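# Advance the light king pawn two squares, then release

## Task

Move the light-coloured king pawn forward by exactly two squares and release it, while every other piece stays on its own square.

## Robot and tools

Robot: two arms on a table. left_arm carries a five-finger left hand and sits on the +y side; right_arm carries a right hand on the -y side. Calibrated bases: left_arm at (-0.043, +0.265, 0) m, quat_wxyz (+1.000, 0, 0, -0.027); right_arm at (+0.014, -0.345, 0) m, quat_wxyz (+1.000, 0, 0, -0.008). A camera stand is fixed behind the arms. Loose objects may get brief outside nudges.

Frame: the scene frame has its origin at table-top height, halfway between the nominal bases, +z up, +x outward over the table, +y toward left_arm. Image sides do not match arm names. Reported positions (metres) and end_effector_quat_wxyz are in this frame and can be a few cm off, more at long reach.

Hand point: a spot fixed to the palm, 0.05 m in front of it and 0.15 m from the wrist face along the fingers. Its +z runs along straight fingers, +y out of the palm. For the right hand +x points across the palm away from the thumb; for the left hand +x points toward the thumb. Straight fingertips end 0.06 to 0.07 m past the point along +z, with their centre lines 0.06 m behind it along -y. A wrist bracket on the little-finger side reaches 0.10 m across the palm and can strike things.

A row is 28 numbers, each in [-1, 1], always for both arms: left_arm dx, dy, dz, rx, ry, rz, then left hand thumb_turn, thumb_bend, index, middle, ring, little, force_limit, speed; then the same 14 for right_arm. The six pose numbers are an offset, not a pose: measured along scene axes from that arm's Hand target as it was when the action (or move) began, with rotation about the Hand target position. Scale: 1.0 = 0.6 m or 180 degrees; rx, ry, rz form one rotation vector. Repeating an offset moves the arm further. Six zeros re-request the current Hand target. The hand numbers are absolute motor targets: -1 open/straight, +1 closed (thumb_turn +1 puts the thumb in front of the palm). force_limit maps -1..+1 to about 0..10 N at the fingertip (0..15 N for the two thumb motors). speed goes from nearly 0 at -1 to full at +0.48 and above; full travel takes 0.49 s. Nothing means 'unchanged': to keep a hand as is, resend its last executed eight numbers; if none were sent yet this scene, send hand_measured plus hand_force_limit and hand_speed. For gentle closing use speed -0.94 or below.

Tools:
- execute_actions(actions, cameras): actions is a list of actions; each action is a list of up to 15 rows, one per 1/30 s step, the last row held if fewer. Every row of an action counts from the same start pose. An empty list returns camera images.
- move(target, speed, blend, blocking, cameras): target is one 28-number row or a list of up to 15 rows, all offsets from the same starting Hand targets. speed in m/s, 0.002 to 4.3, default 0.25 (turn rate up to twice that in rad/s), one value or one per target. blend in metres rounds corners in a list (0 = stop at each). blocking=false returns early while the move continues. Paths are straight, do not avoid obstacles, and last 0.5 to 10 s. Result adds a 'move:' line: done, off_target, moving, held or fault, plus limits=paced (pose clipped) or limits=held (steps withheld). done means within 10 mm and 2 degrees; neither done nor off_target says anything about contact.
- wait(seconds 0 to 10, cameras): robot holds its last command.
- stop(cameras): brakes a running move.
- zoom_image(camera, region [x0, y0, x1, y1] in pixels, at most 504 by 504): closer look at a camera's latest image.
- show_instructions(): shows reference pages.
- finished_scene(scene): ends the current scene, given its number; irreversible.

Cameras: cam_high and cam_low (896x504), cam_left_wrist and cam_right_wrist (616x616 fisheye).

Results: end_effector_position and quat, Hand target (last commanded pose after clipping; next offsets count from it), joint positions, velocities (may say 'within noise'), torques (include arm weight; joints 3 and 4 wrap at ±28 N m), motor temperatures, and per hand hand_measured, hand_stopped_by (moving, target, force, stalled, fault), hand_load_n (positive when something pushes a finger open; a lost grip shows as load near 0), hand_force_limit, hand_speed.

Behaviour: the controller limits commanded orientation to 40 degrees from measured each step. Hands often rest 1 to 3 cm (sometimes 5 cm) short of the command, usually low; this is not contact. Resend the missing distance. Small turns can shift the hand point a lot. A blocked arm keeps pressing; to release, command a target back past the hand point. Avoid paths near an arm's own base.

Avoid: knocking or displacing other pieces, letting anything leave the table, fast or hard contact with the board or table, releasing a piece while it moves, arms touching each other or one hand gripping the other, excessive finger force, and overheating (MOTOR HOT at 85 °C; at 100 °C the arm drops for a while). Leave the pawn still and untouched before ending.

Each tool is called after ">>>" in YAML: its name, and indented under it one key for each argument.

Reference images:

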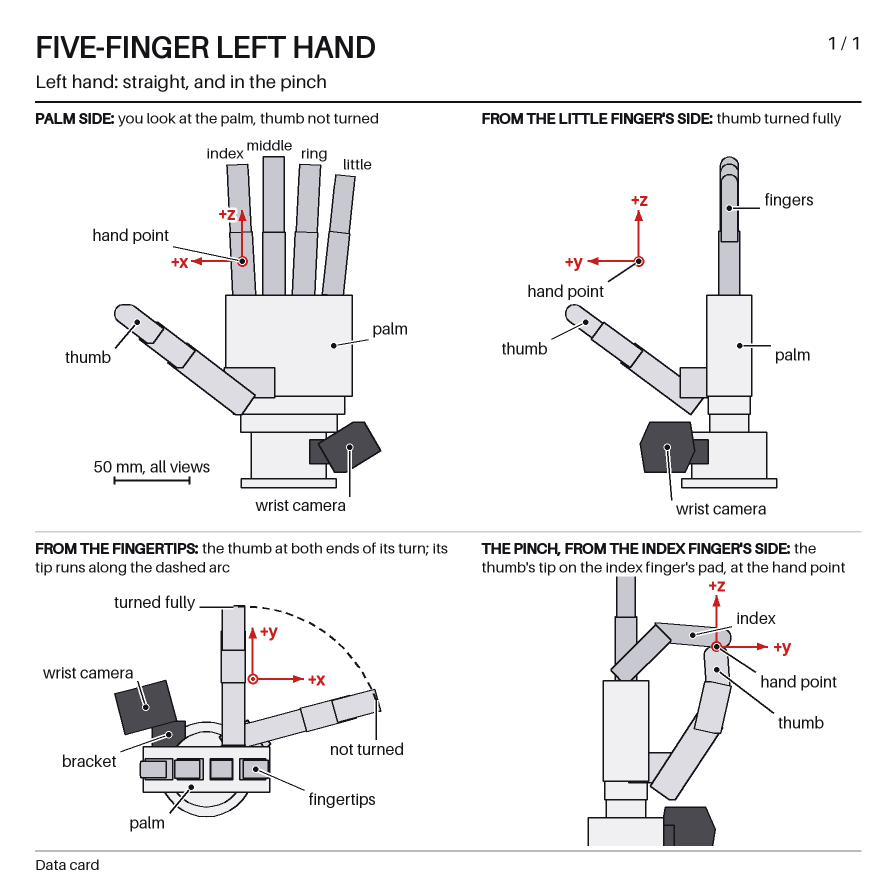

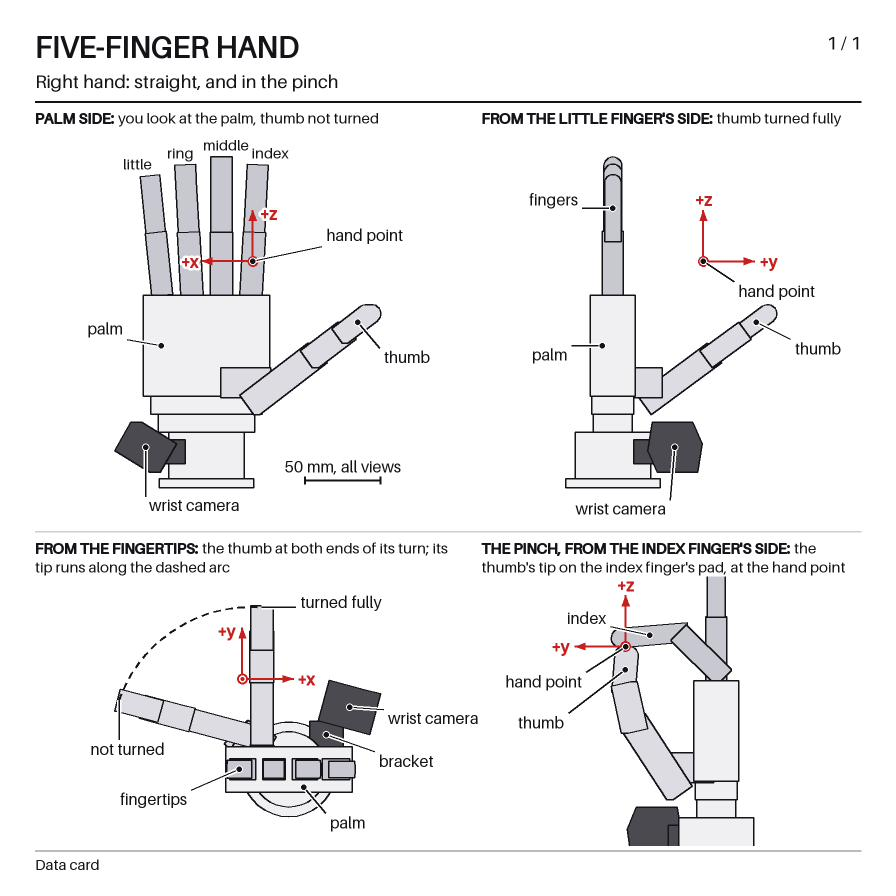

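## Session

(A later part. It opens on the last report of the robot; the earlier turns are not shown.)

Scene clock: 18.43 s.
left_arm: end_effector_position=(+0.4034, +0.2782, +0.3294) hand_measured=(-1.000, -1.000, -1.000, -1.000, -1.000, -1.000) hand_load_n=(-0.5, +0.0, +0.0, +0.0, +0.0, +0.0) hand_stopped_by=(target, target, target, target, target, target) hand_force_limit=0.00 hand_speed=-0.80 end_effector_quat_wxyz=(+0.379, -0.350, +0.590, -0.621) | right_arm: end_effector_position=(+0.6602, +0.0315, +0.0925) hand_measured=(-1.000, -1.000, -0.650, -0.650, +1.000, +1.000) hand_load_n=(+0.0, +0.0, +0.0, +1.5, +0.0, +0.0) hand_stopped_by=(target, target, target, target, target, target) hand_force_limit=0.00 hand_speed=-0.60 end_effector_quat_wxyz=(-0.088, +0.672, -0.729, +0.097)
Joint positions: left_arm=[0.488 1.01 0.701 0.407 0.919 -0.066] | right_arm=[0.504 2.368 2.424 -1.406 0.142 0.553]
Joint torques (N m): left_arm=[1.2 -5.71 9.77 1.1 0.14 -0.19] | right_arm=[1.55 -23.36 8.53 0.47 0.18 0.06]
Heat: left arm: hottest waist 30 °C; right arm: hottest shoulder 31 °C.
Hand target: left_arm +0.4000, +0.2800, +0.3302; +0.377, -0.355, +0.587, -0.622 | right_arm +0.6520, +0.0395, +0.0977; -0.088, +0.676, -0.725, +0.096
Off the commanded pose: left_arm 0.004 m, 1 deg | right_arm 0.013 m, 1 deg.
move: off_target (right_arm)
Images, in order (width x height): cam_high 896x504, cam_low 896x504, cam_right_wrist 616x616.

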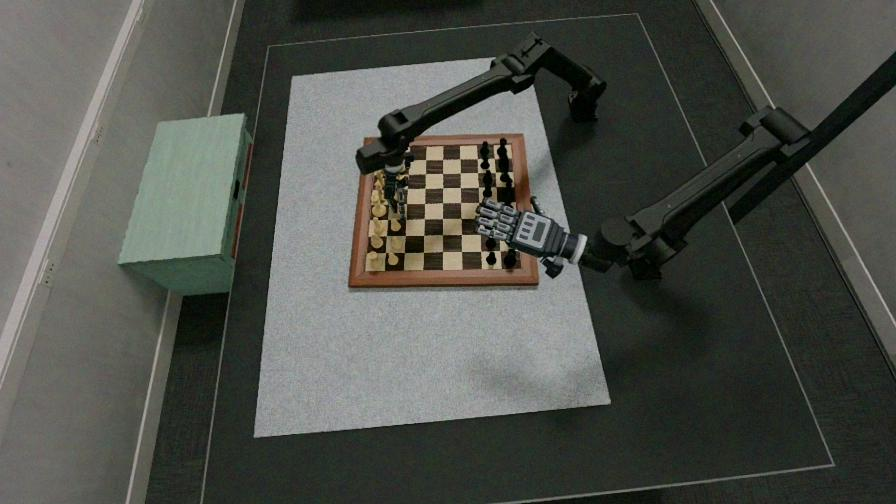

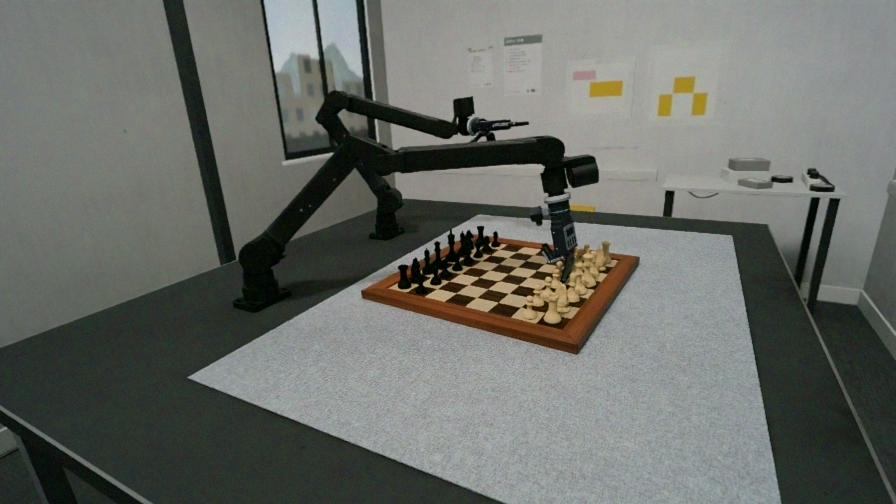

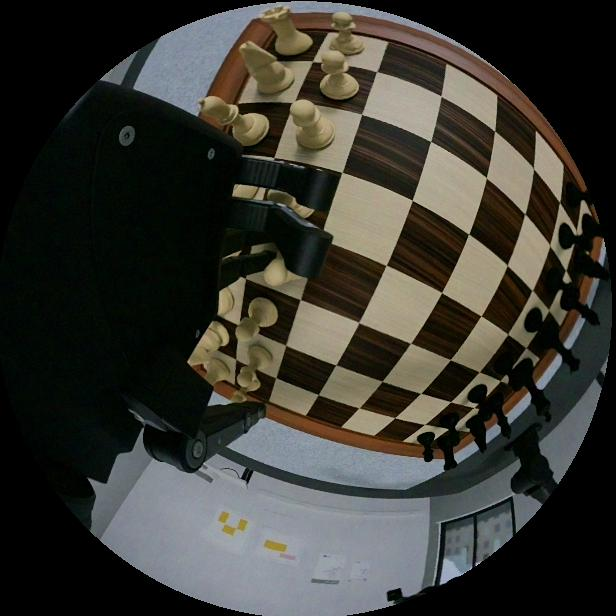

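>>> zoom_image:
  camera: "cam_low"
  region: [545, 250, 575, 280]

>>> zoom_image:
  camera: "cam_right_wrist"
  region: [230, 150, 350, 270]

>>> zoom_image:
  camera: "cam_high"
  region: [380, 170, 420, 210]

Scaled by 16.800 from the camera's 896x504 image, which has a finer 1280x720 frame.

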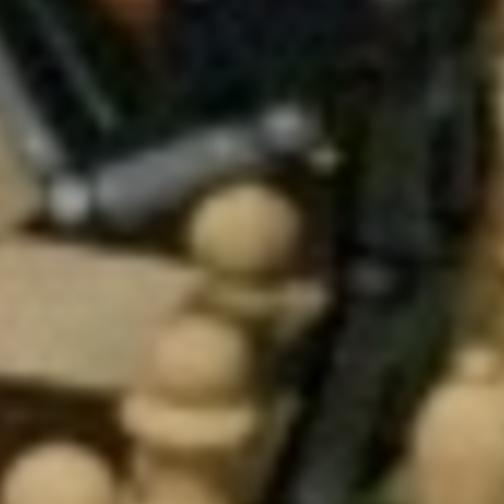

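Scaled by 4.200 from the camera's 616x616 image, which has a finer 880x880 frame.

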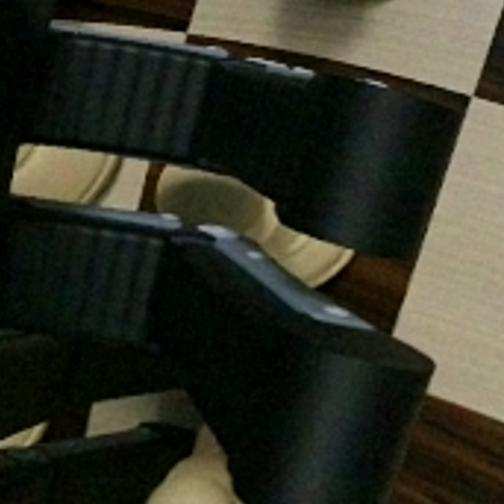

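Scaled by 12.600 from the camera's 896x504 image, which has a finer 1280x720 frame.

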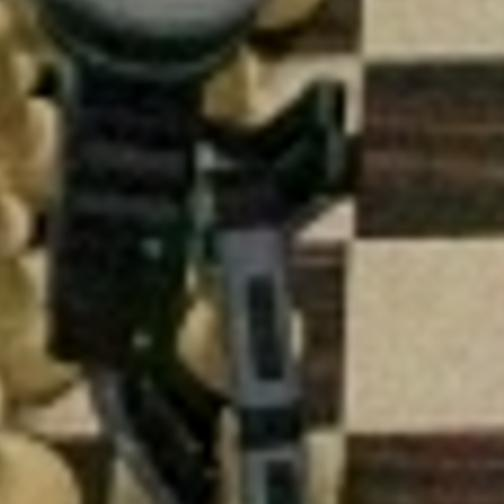

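>>> move:
  target: [0,0,0,0,0,0,-1,-1,-1,-1,-1,-1,0,-0.8,-0.0333,0.0117,0.01,0,0,0,-1,-1,-0.65,-0.65,1,1,0,-0.6]
  speed: 0.05
  cameras: ["cam_high","cam_low","cam_right_wrist"]

>>> zoom_image:
  camera: "cam_high"
  region: [375, 185, 415, 225]

>>> zoom_image:
  camera: "cam_right_wrist"
  region: [200, 180, 350, 350]

>>> zoom_image:
  camera: "cam_low"
  region: [530, 240, 590, 300]

Scene clock: 21.83 s.
left_arm: end_effector_position=(+0.4034, +0.2782, +0.3294) hand_measured=(-1.000, -1.000, -1.000, -1.000, -1.000, -1.000) hand_load_n=(+0.0, +0.0, +0.0, -0.5, +0.0, +0.0) hand_stopped_by=(target, target, target, target, target, target) hand_force_limit=0.00 hand_speed=-0.80 end_effector_quat_wxyz=(+0.379, -0.350, +0.590, -0.621) | right_arm: end_effector_position=(+0.6382, +0.0356, +0.0927) hand_measured=(-1.000, -1.000, -0.650, -0.650, +1.000, +1.000) hand_load_n=(+0.0, +0.0, +0.0, +1.0, +0.0, +0.0) hand_stopped_by=(target, target, target, target, target, target) hand_force_limit=0.00 hand_speed=-0.60 end_effector_quat_wxyz=(-0.079, +0.674, -0.729, +0.096)
Joint positions: left_arm=[0.488 1.01 0.701 0.407 0.919 -0.066] | right_arm=[0.524 2.311 2.322 -1.381 0.149 0.572]
Joint torques (N m): left_arm=[1.26 -5.77 9.73 1.1 0.14 -0.19] | right_arm=[1.79 -23.24 8.64 0.98 0.08 0.11]
Heat: left arm: hottest waist 30 °C; right arm: hottest shoulder 31 °C.
Hand target: left_arm +0.4000, +0.2800, +0.3302; +0.377, -0.355, +0.587, -0.622 | right_arm +0.6321, +0.0467, +0.1039; -0.089, +0.676, -0.725, +0.096
Off the commanded pose: left_arm 0.004 m, 1 deg | right_arm 0.017 m, 1 deg.
move: off_target (right_arm)
Images, in order (width x height): cam_high 896x504, cam_low 896x504, cam_right_wrist 616x616.

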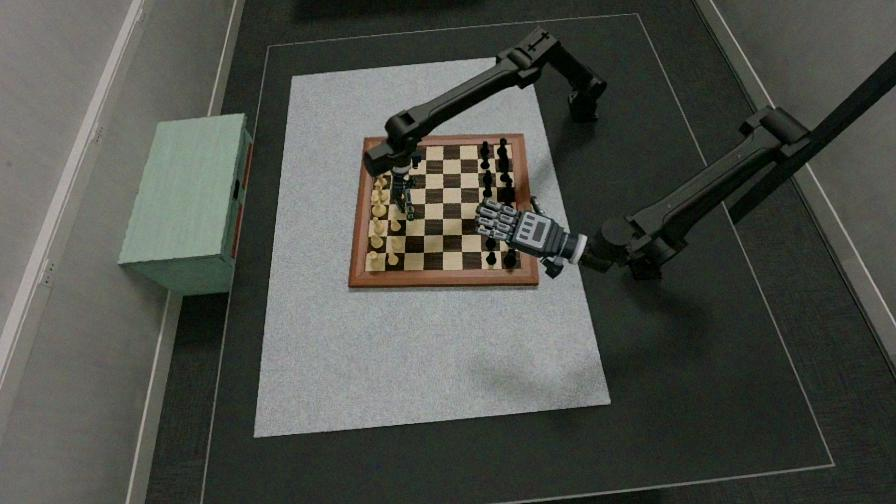

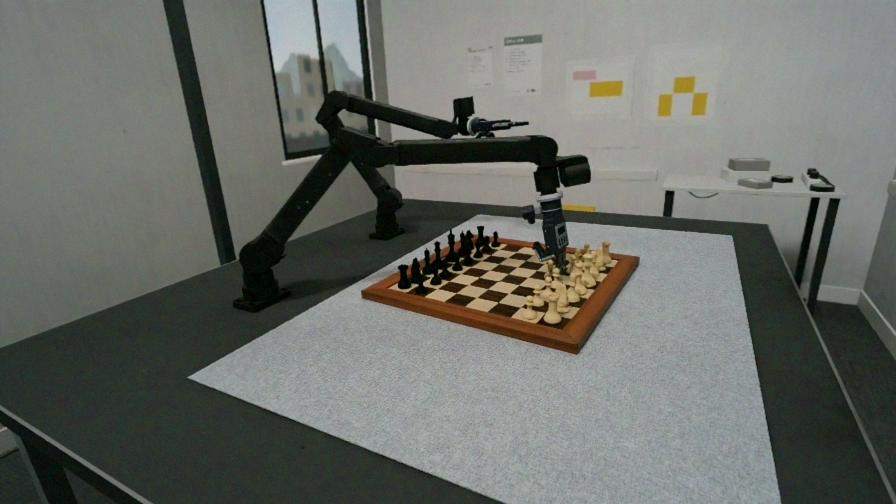

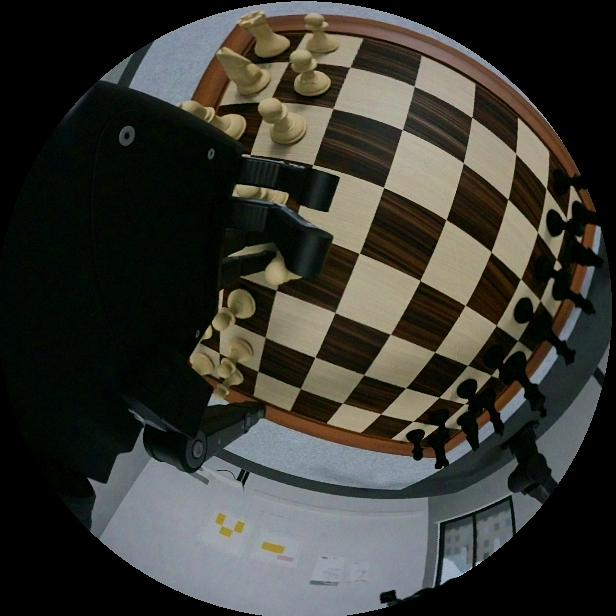

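Scaled by 12.600 from the camera's 896x504 image, which has a finer 1280x720 frame.

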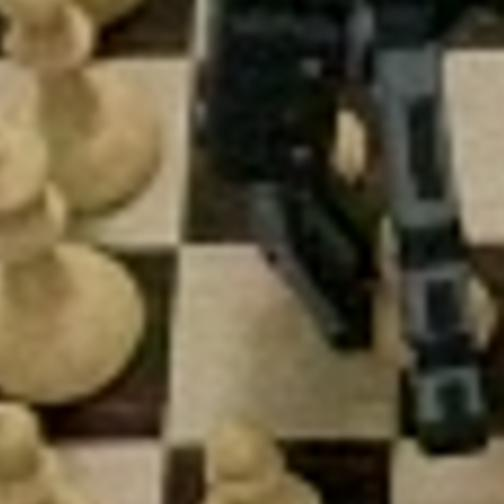

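Scaled by 2.965 from the camera's 616x616 image, which has a finer 880x880 frame.

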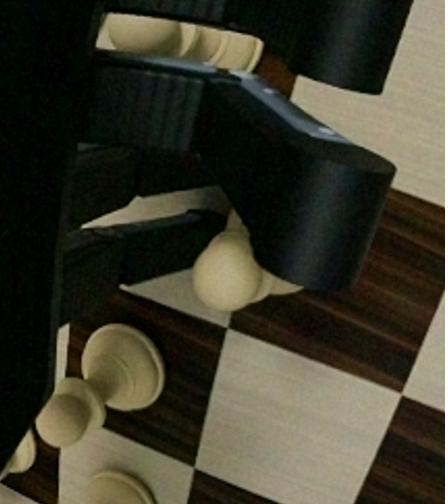

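Scaled by 8.400 from the camera's 896x504 image, which has a finer 1280x720 frame.

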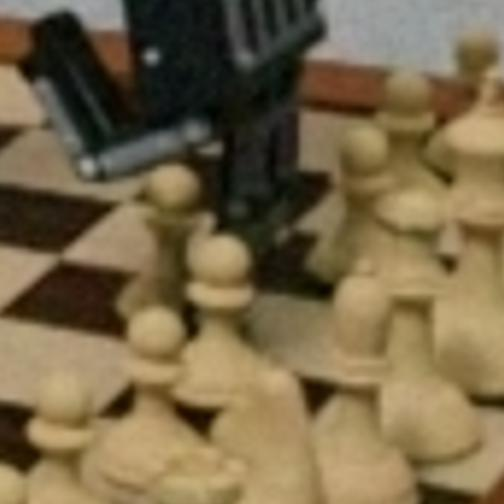

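>>> move:
  target: [0,0,0,0,0,0,-1,-1,-1,-1,-1,-1,0,-0.8,-0.0745,0.0108,0.011,0,0,0,-1,-1,-0.65,-0.65,1,1,0,-0.6]
  speed: 0.05
  cameras: ["cam_high","cam_low","cam_right_wrist"]

>>> zoom_image:
  camera: "cam_high"
  region: [390, 185, 430, 225]

>>> zoom_image:
  camera: "cam_right_wrist"
  region: [200, 180, 350, 350]

>>> zoom_image:
  camera: "cam_low"
  region: [520, 230, 580, 290]

Scene clock: 23.87 s.
left_arm: end_effector_position=(+0.4034, +0.2782, +0.3294) hand_measured=(-1.000, -1.000, -1.000, -1.000, -1.000, -1.000) hand_load_n=(+0.0, +0.0, +0.0, +0.0, +0.0, +0.0) hand_stopped_by=(target, target, target, target, target, target) hand_force_limit=0.00 hand_speed=-0.80 end_effector_quat_wxyz=(+0.379, -0.350, +0.590, -0.621) | right_arm: end_effector_position=(+0.5889, +0.0442, +0.0923) hand_measured=(-1.000, -1.000, -0.650, -0.650, +1.000, +1.000) hand_load_n=(+0.0, +0.0, +0.0, +0.0, +0.0, +0.0) hand_stopped_by=(target, target, target, target, target, target) hand_force_limit=0.00 hand_speed=-0.60 end_effector_quat_wxyz=(-0.071, +0.677, -0.727, +0.093)
Joint positions: left_arm=[0.488 1.01 0.701 0.407 0.919 -0.066] | right_arm=[0.569 2.187 2.103 -1.311 0.154 0.611]
Joint torques (N m): left_arm=[1.2 -5.83 9.77 1.13 0.14 -0.19] | right_arm=[1.32 -22.53 9.07 1.05 0.22 0.1]
Heat: left arm: hottest waist 30 °C; right arm: hottest shoulder 31 °C.
Hand target: left_arm +0.4000, +0.2800, +0.3302; +0.377, -0.355, +0.587, -0.622 | right_arm +0.5873, +0.0531, +0.1105; -0.088, +0.676, -0.725, +0.096
Off the commanded pose: left_arm 0.004 m, 1 deg | right_arm 0.020 m, 2 deg.
move: off_target (right_arm)
Images, in order (width x height): cam_high 896x504, cam_low 896x504, cam_right_wrist 616x616.

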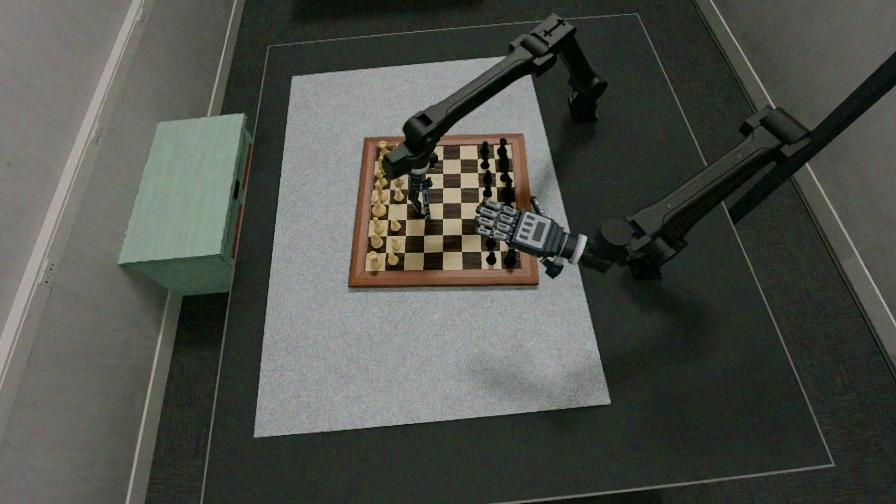

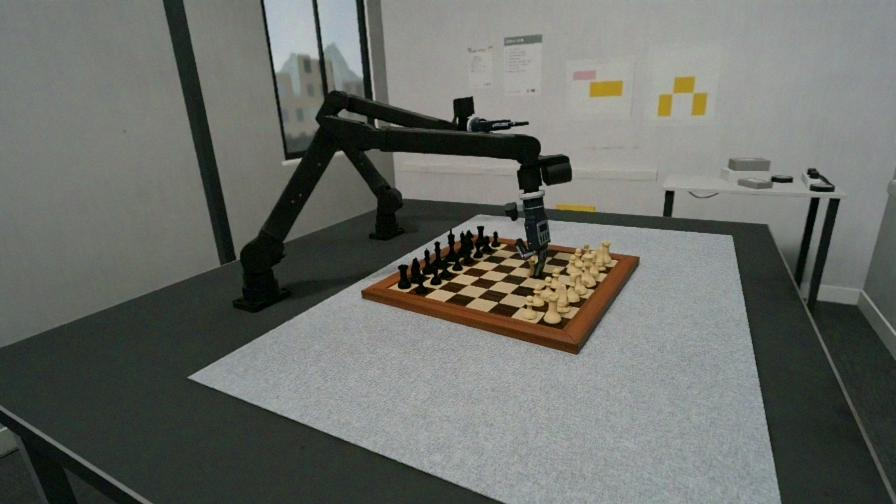

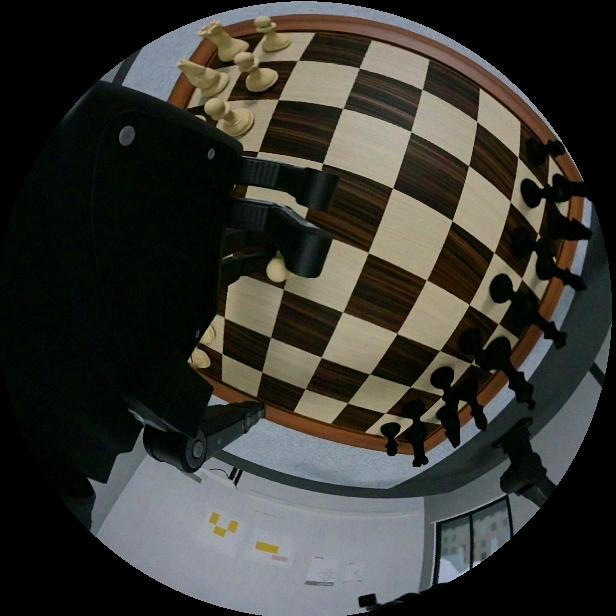

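Scaled by 12.600 from the camera's 896x504 image, which has a finer 1280x720 frame.

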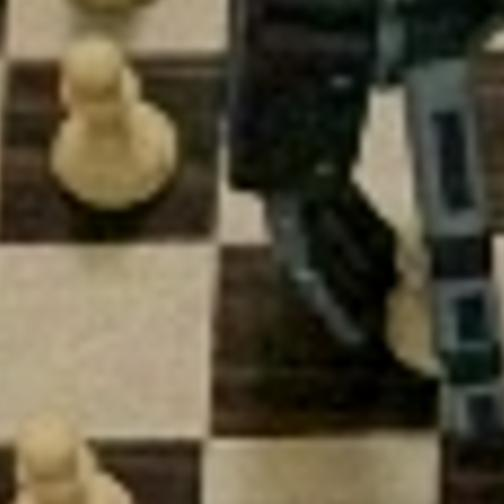

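Scaled by 2.965 from the camera's 616x616 image, which has a finer 880x880 frame.

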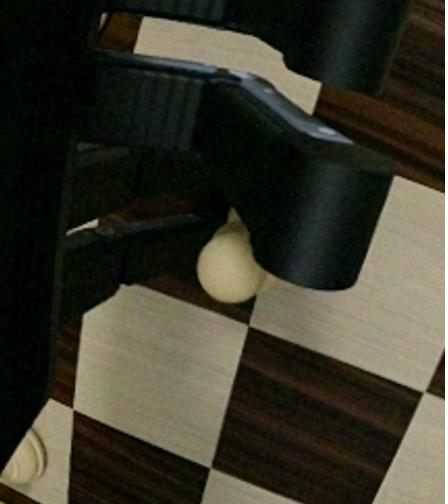

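Scaled by 8.400 from the camera's 896x504 image, which has a finer 1280x720 frame.

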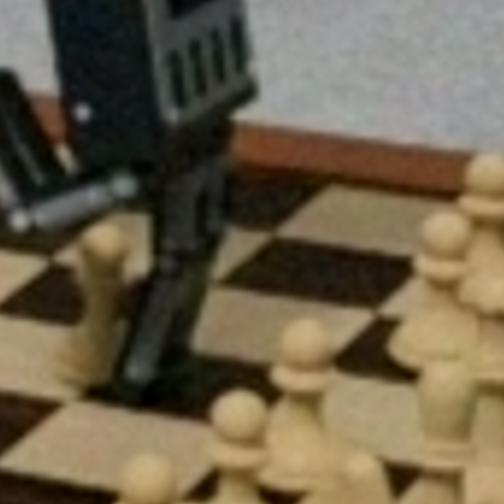

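>>> move:
  target: [0,0,0,0,0,0,-1,-1,-1,-1,-1,-1,0,-0.8,-0.0447,0.0073,0.005,0,0,0,-1,-1,-0.65,-0.65,1,1,0,-0.6]
  speed: 0.05
  cameras: ["cam_high","cam_low","cam_right_wrist"]

>>> zoom_image:
  camera: "cam_high"
  region: [400, 185, 460, 245]

>>> zoom_image:
  camera: "cam_low"
  region: [510, 230, 570, 290]

Scene clock: 25.27 s.
left_arm: end_effector_position=(+0.4034, +0.2782, +0.3294) hand_measured=(-1.000, -1.000, -1.000, -1.000, -1.000, -1.000) hand_load_n=(-0.5, +0.0, +0.0, +0.0, +0.0, +0.0) hand_stopped_by=(target, target, target, target, target, target) hand_force_limit=0.00 hand_speed=-0.80 end_effector_quat_wxyz=(+0.379, -0.350, +0.590, -0.621) | right_arm: end_effector_position=(+0.5593, +0.0498, +0.0920) hand_measured=(-1.000, -1.000, -0.650, -0.650, +1.000, +1.000) hand_load_n=(+0.0, +0.0, +0.0, +0.0, +0.0, +0.0) hand_stopped_by=(target, target, target, target, target, target) hand_force_limit=0.00 hand_speed=-0.60 end_effector_quat_wxyz=(-0.066, +0.678, -0.726, +0.091)
Joint positions: left_arm=[0.488 1.01 0.701 0.407 0.919 -0.066] | right_arm=[0.599 2.125 1.998 -1.281 0.158 0.638]
Joint torques (N m): left_arm=[1.08 -5.89 9.76 1.1 0.14 -0.19] | right_arm=[1.14 -22.01 9.36 1.07 0.31 0.12]
Heat: left arm: hottest waist 30 °C; right arm: hottest shoulder 31 °C.
Hand target: left_arm +0.4000, +0.2800, +0.3302; +0.377, -0.355, +0.587, -0.622 | right_arm +0.5605, +0.0575, +0.1135; -0.088, +0.676, -0.725, +0.096
Off the commanded pose: left_arm 0.004 m, 1 deg | right_arm 0.023 m, 3 deg.
move: off_target (right_arm)
Images, in order (width x height): cam_high 896x504, cam_low 896x504, cam_right_wrist 616x616.

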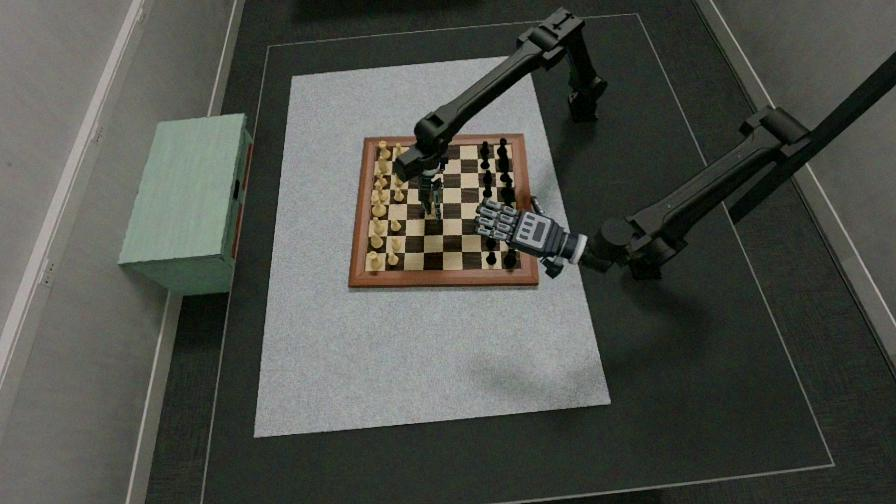

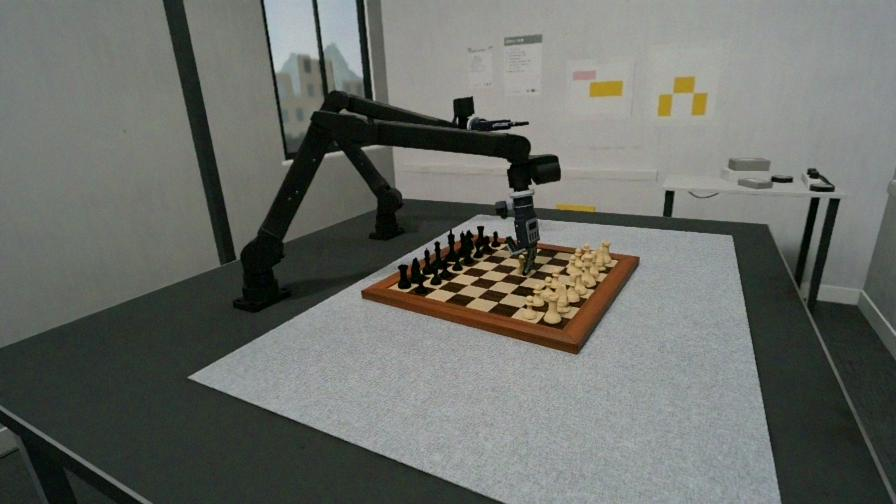

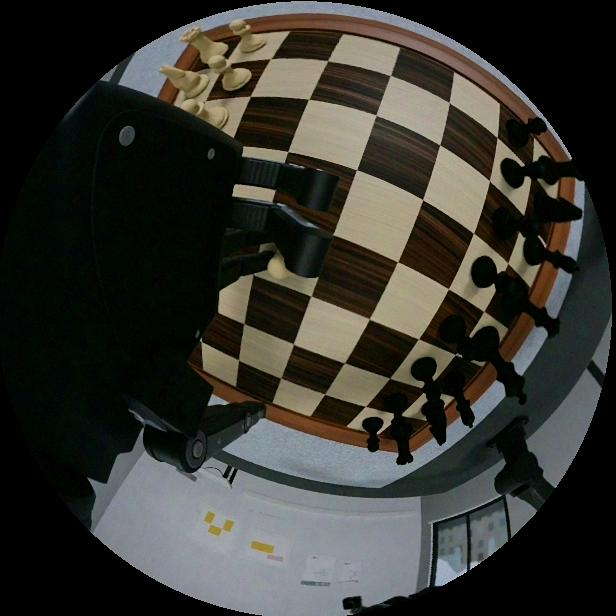

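Scaled by 8.400 from the camera's 896x504 image, which has a finer 1280x720 frame.

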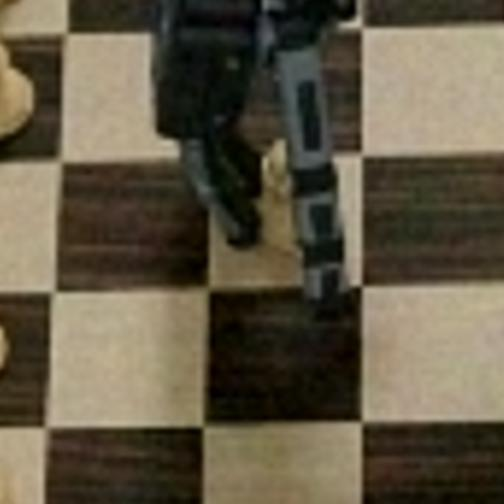

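Scaled by 8.400 from the camera's 896x504 image, which has a finer 1280x720 frame.

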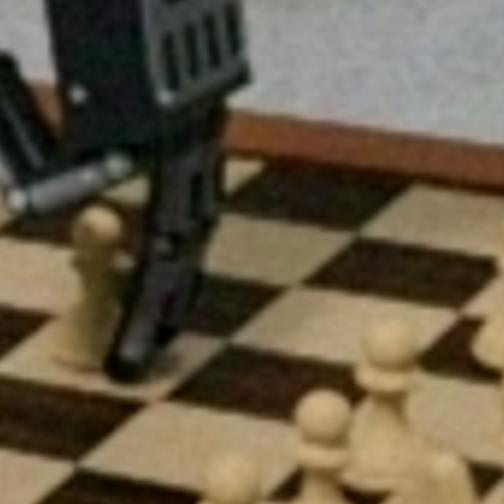

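>>> move:
  target: [0,0,0,0,0,0,-1,-1,-1,-1,-1,-1,0,-0.8,0.065,-0.004,0.005,0,0,0,-1,-1,-0.65,-0.65,1,1,0,-0.6]
  speed: 0.06
  cameras: ["cam_high","cam_low","cam_right_wrist"]

>>> zoom_image:
  camera: "cam_high"
  region: [400, 185, 460, 245]

>>> zoom_image:
  camera: "cam_low"
  region: [510, 230, 570, 290]

Scene clock: 27.20 s.
left_arm: end_effector_position=(+0.4034, +0.2782, +0.3294) hand_measured=(-1.000, -1.000, -1.000, -1.000, -1.000, -1.000) hand_load_n=(-0.5, +0.0, +0.0, -0.5, +0.0, +0.0) hand_stopped_by=(target, target, target, target, target, target) hand_force_limit=0.00 hand_speed=-0.80 end_effector_quat_wxyz=(+0.379, -0.350, +0.590, -0.621) | right_arm: end_effector_position=(+0.5865, +0.0521, +0.1053) hand_measured=(-1.000, -1.000, -0.650, -0.650, +1.000, +1.000) hand_load_n=(-0.5, +0.0, +0.0, +0.0, +0.0, +0.0) hand_stopped_by=(target, target, target, target, target, target) hand_force_limit=0.00 hand_speed=-0.60 end_effector_quat_wxyz=(-0.075, +0.677, -0.726, +0.094)
Joint positions: left_arm=[0.488 1.01 0.701 0.407 0.919 -0.066] | right_arm=[0.581 2.183 2.131 -1.334 0.156 0.62]
Joint torques (N m): left_arm=[1.2 -5.71 9.78 1.11 0.14 -0.19] | right_arm=[-0.32 -19.31 13.45 0.35 0.09 -0.03]
Heat: left arm: hottest waist 30 °C; right arm: hottest shoulder 32 °C.
Hand target: left_arm +0.4000, +0.2800, +0.3302; +0.377, -0.355, +0.587, -0.622 | right_arm +0.5995, +0.0551, +0.1164; -0.088, +0.676, -0.725, +0.096
Off the commanded pose: left_arm 0.004 m, 1 deg | right_arm 0.017 m, 2 deg.
move: off_target (right_arm)
Images, in order (width x height): cam_high 896x504, cam_low 896x504, cam_right_wrist 616x616.

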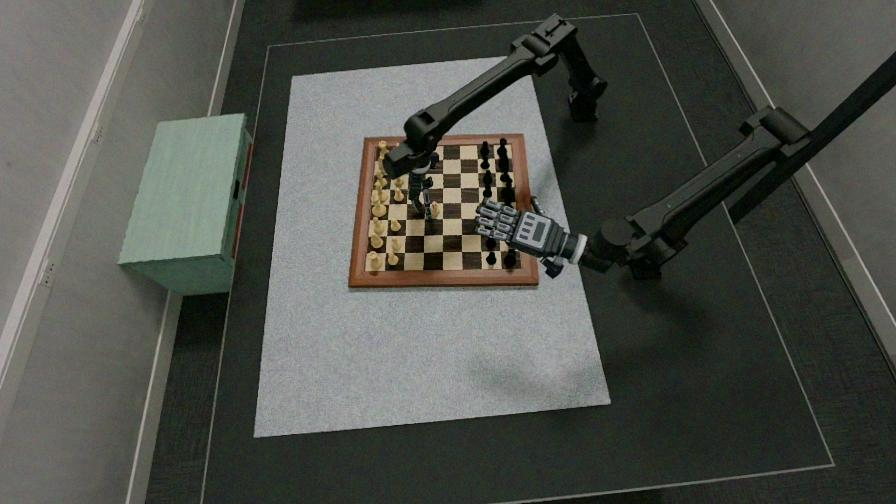

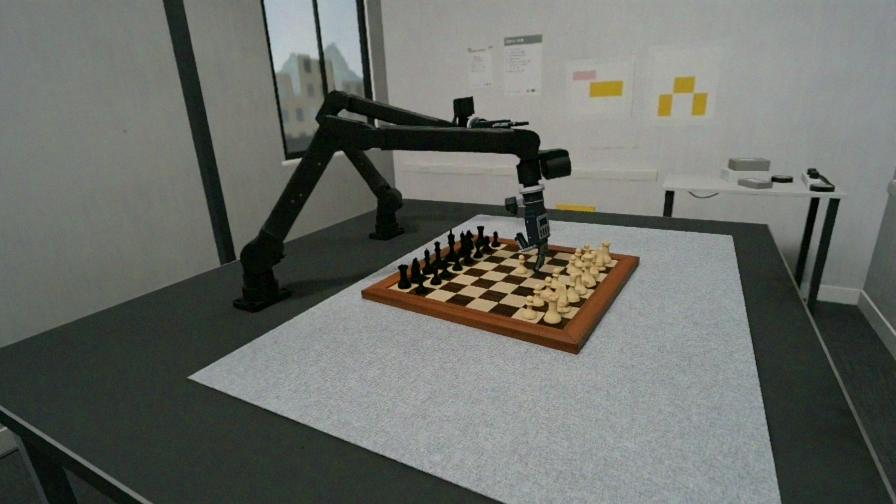

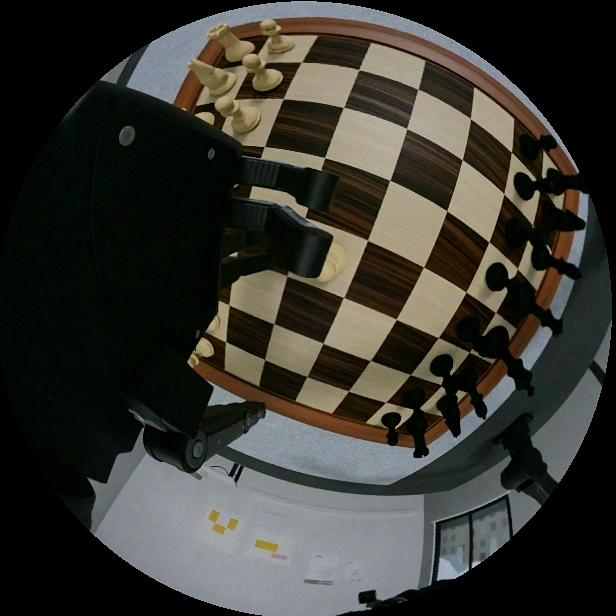

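Scaled by 8.400 from the camera's 896x504 image, which has a finer 1280x720 frame.

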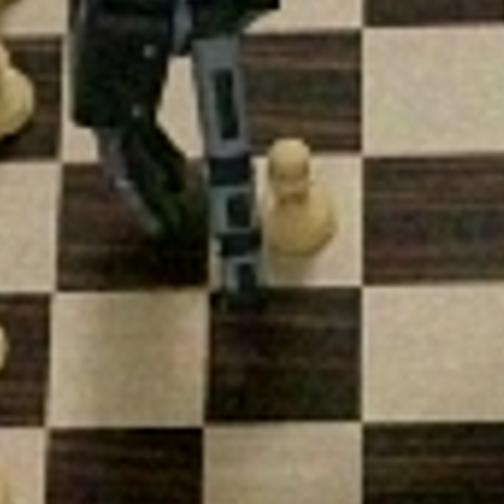

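Scaled by 8.400 from the camera's 896x504 image, which has a finer 1280x720 frame.

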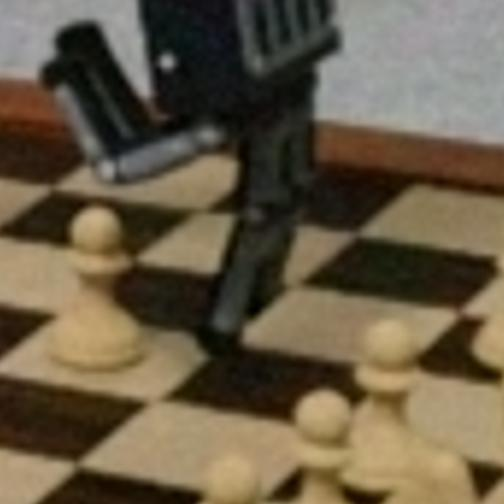

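>>> move:
  target: [0,0,0,0,0,0,-1,-1,-1,-1,-1,-1,0,-0.8,0.0,0.0,0.2,0,0,0,-1,-1,-0.65,-0.65,1,1,0,-0.6]
  speed: 0.12
  cameras: ["cam_high","cam_low"]

>>> zoom_image:
  camera: "cam_high"
  region: [345, 125, 545, 295]

>>> zoom_image:
  camera: "cam_low"
  region: [350, 220, 650, 360]

Scene clock: 31.37 s.
left_arm: end_effector_position=(+0.4034, +0.2782, +0.3294) hand_measured=(-1.000, -1.000, -1.000, -1.000, -1.000, -1.000) hand_load_n=(-0.5, +0.0, +0.0, +0.0, +0.0, +0.0) hand_stopped_by=(target, target, target, target, target, target) hand_force_limit=0.00 hand_speed=-0.80 end_effector_quat_wxyz=(+0.379, -0.350, +0.590, -0.621) | right_arm: end_effector_position=(+0.5906, +0.0551, +0.2278) hand_measured=(-1.000, -1.000, -0.650, -0.650, +1.000, +1.000) hand_load_n=(+0.0, +0.0, +0.0, +0.0, +0.0, +0.0) hand_stopped_by=(target, target, target, target, target, target) hand_force_limit=0.00 hand_speed=-0.60 end_effector_quat_wxyz=(-0.090, +0.675, -0.726, +0.096)
Joint positions: left_arm=[0.488 1.01 0.701 0.407 0.919 -0.066] | right_arm=[0.581 2.239 2.552 -1.67 0.155 0.62]
Joint torques (N m): left_arm=[1.26 -5.77 9.77 1.16 0.14 -0.19] | right_arm=[-0.38 -19.72 13.01 0.43 0.08 -0.03]
Heat: left arm: hottest waist 30 °C; right arm: hottest shoulder 32 °C.
Hand target: left_arm +0.4000, +0.2800, +0.3302; +0.377, -0.355, +0.587, -0.622 | right_arm +0.5995, +0.0551, +0.2365; -0.088, +0.676, -0.726, +0.095
Off the commanded pose: left_arm 0.004 m, 1 deg | right_arm 0.012 m, 0 deg.
joint sent to its limit (right arm) — joint 4 (wrist pitch), lower limit. The joint targets still meet the commanded pose.
move: off_target (right_arm)
Images, in order (width x height): cam_high 896x504, cam_low 896x504.

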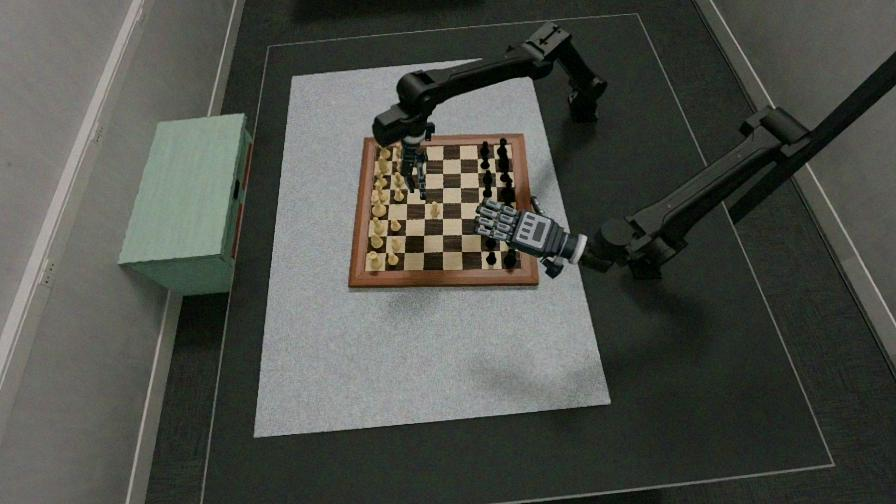

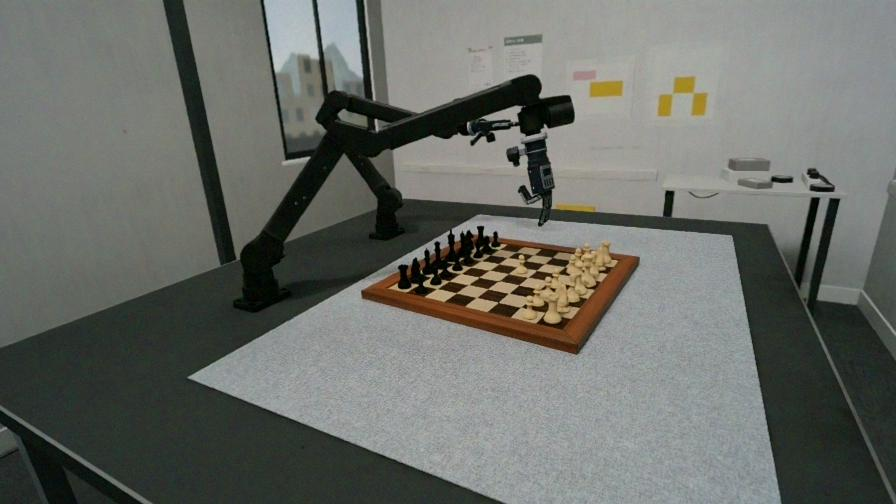

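Scaled by 2.520 from the camera's 896x504 image, which has a finer 1280x720 frame.

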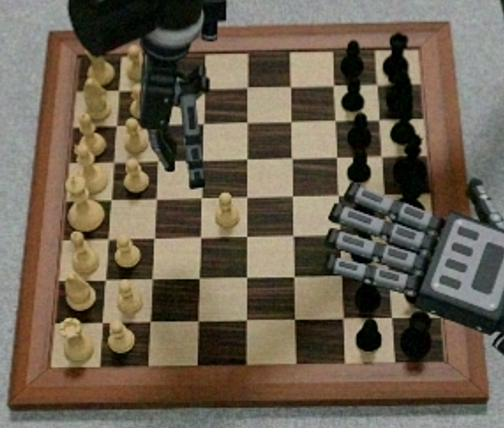

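Scaled by 1.680 from the camera's 896x504 image, which has a finer 1280x720 frame.

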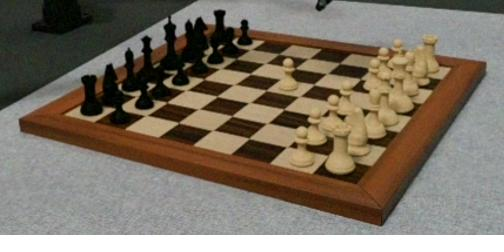

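>>> finished_scene:
  scene: 3

The scene is finished: the task was done.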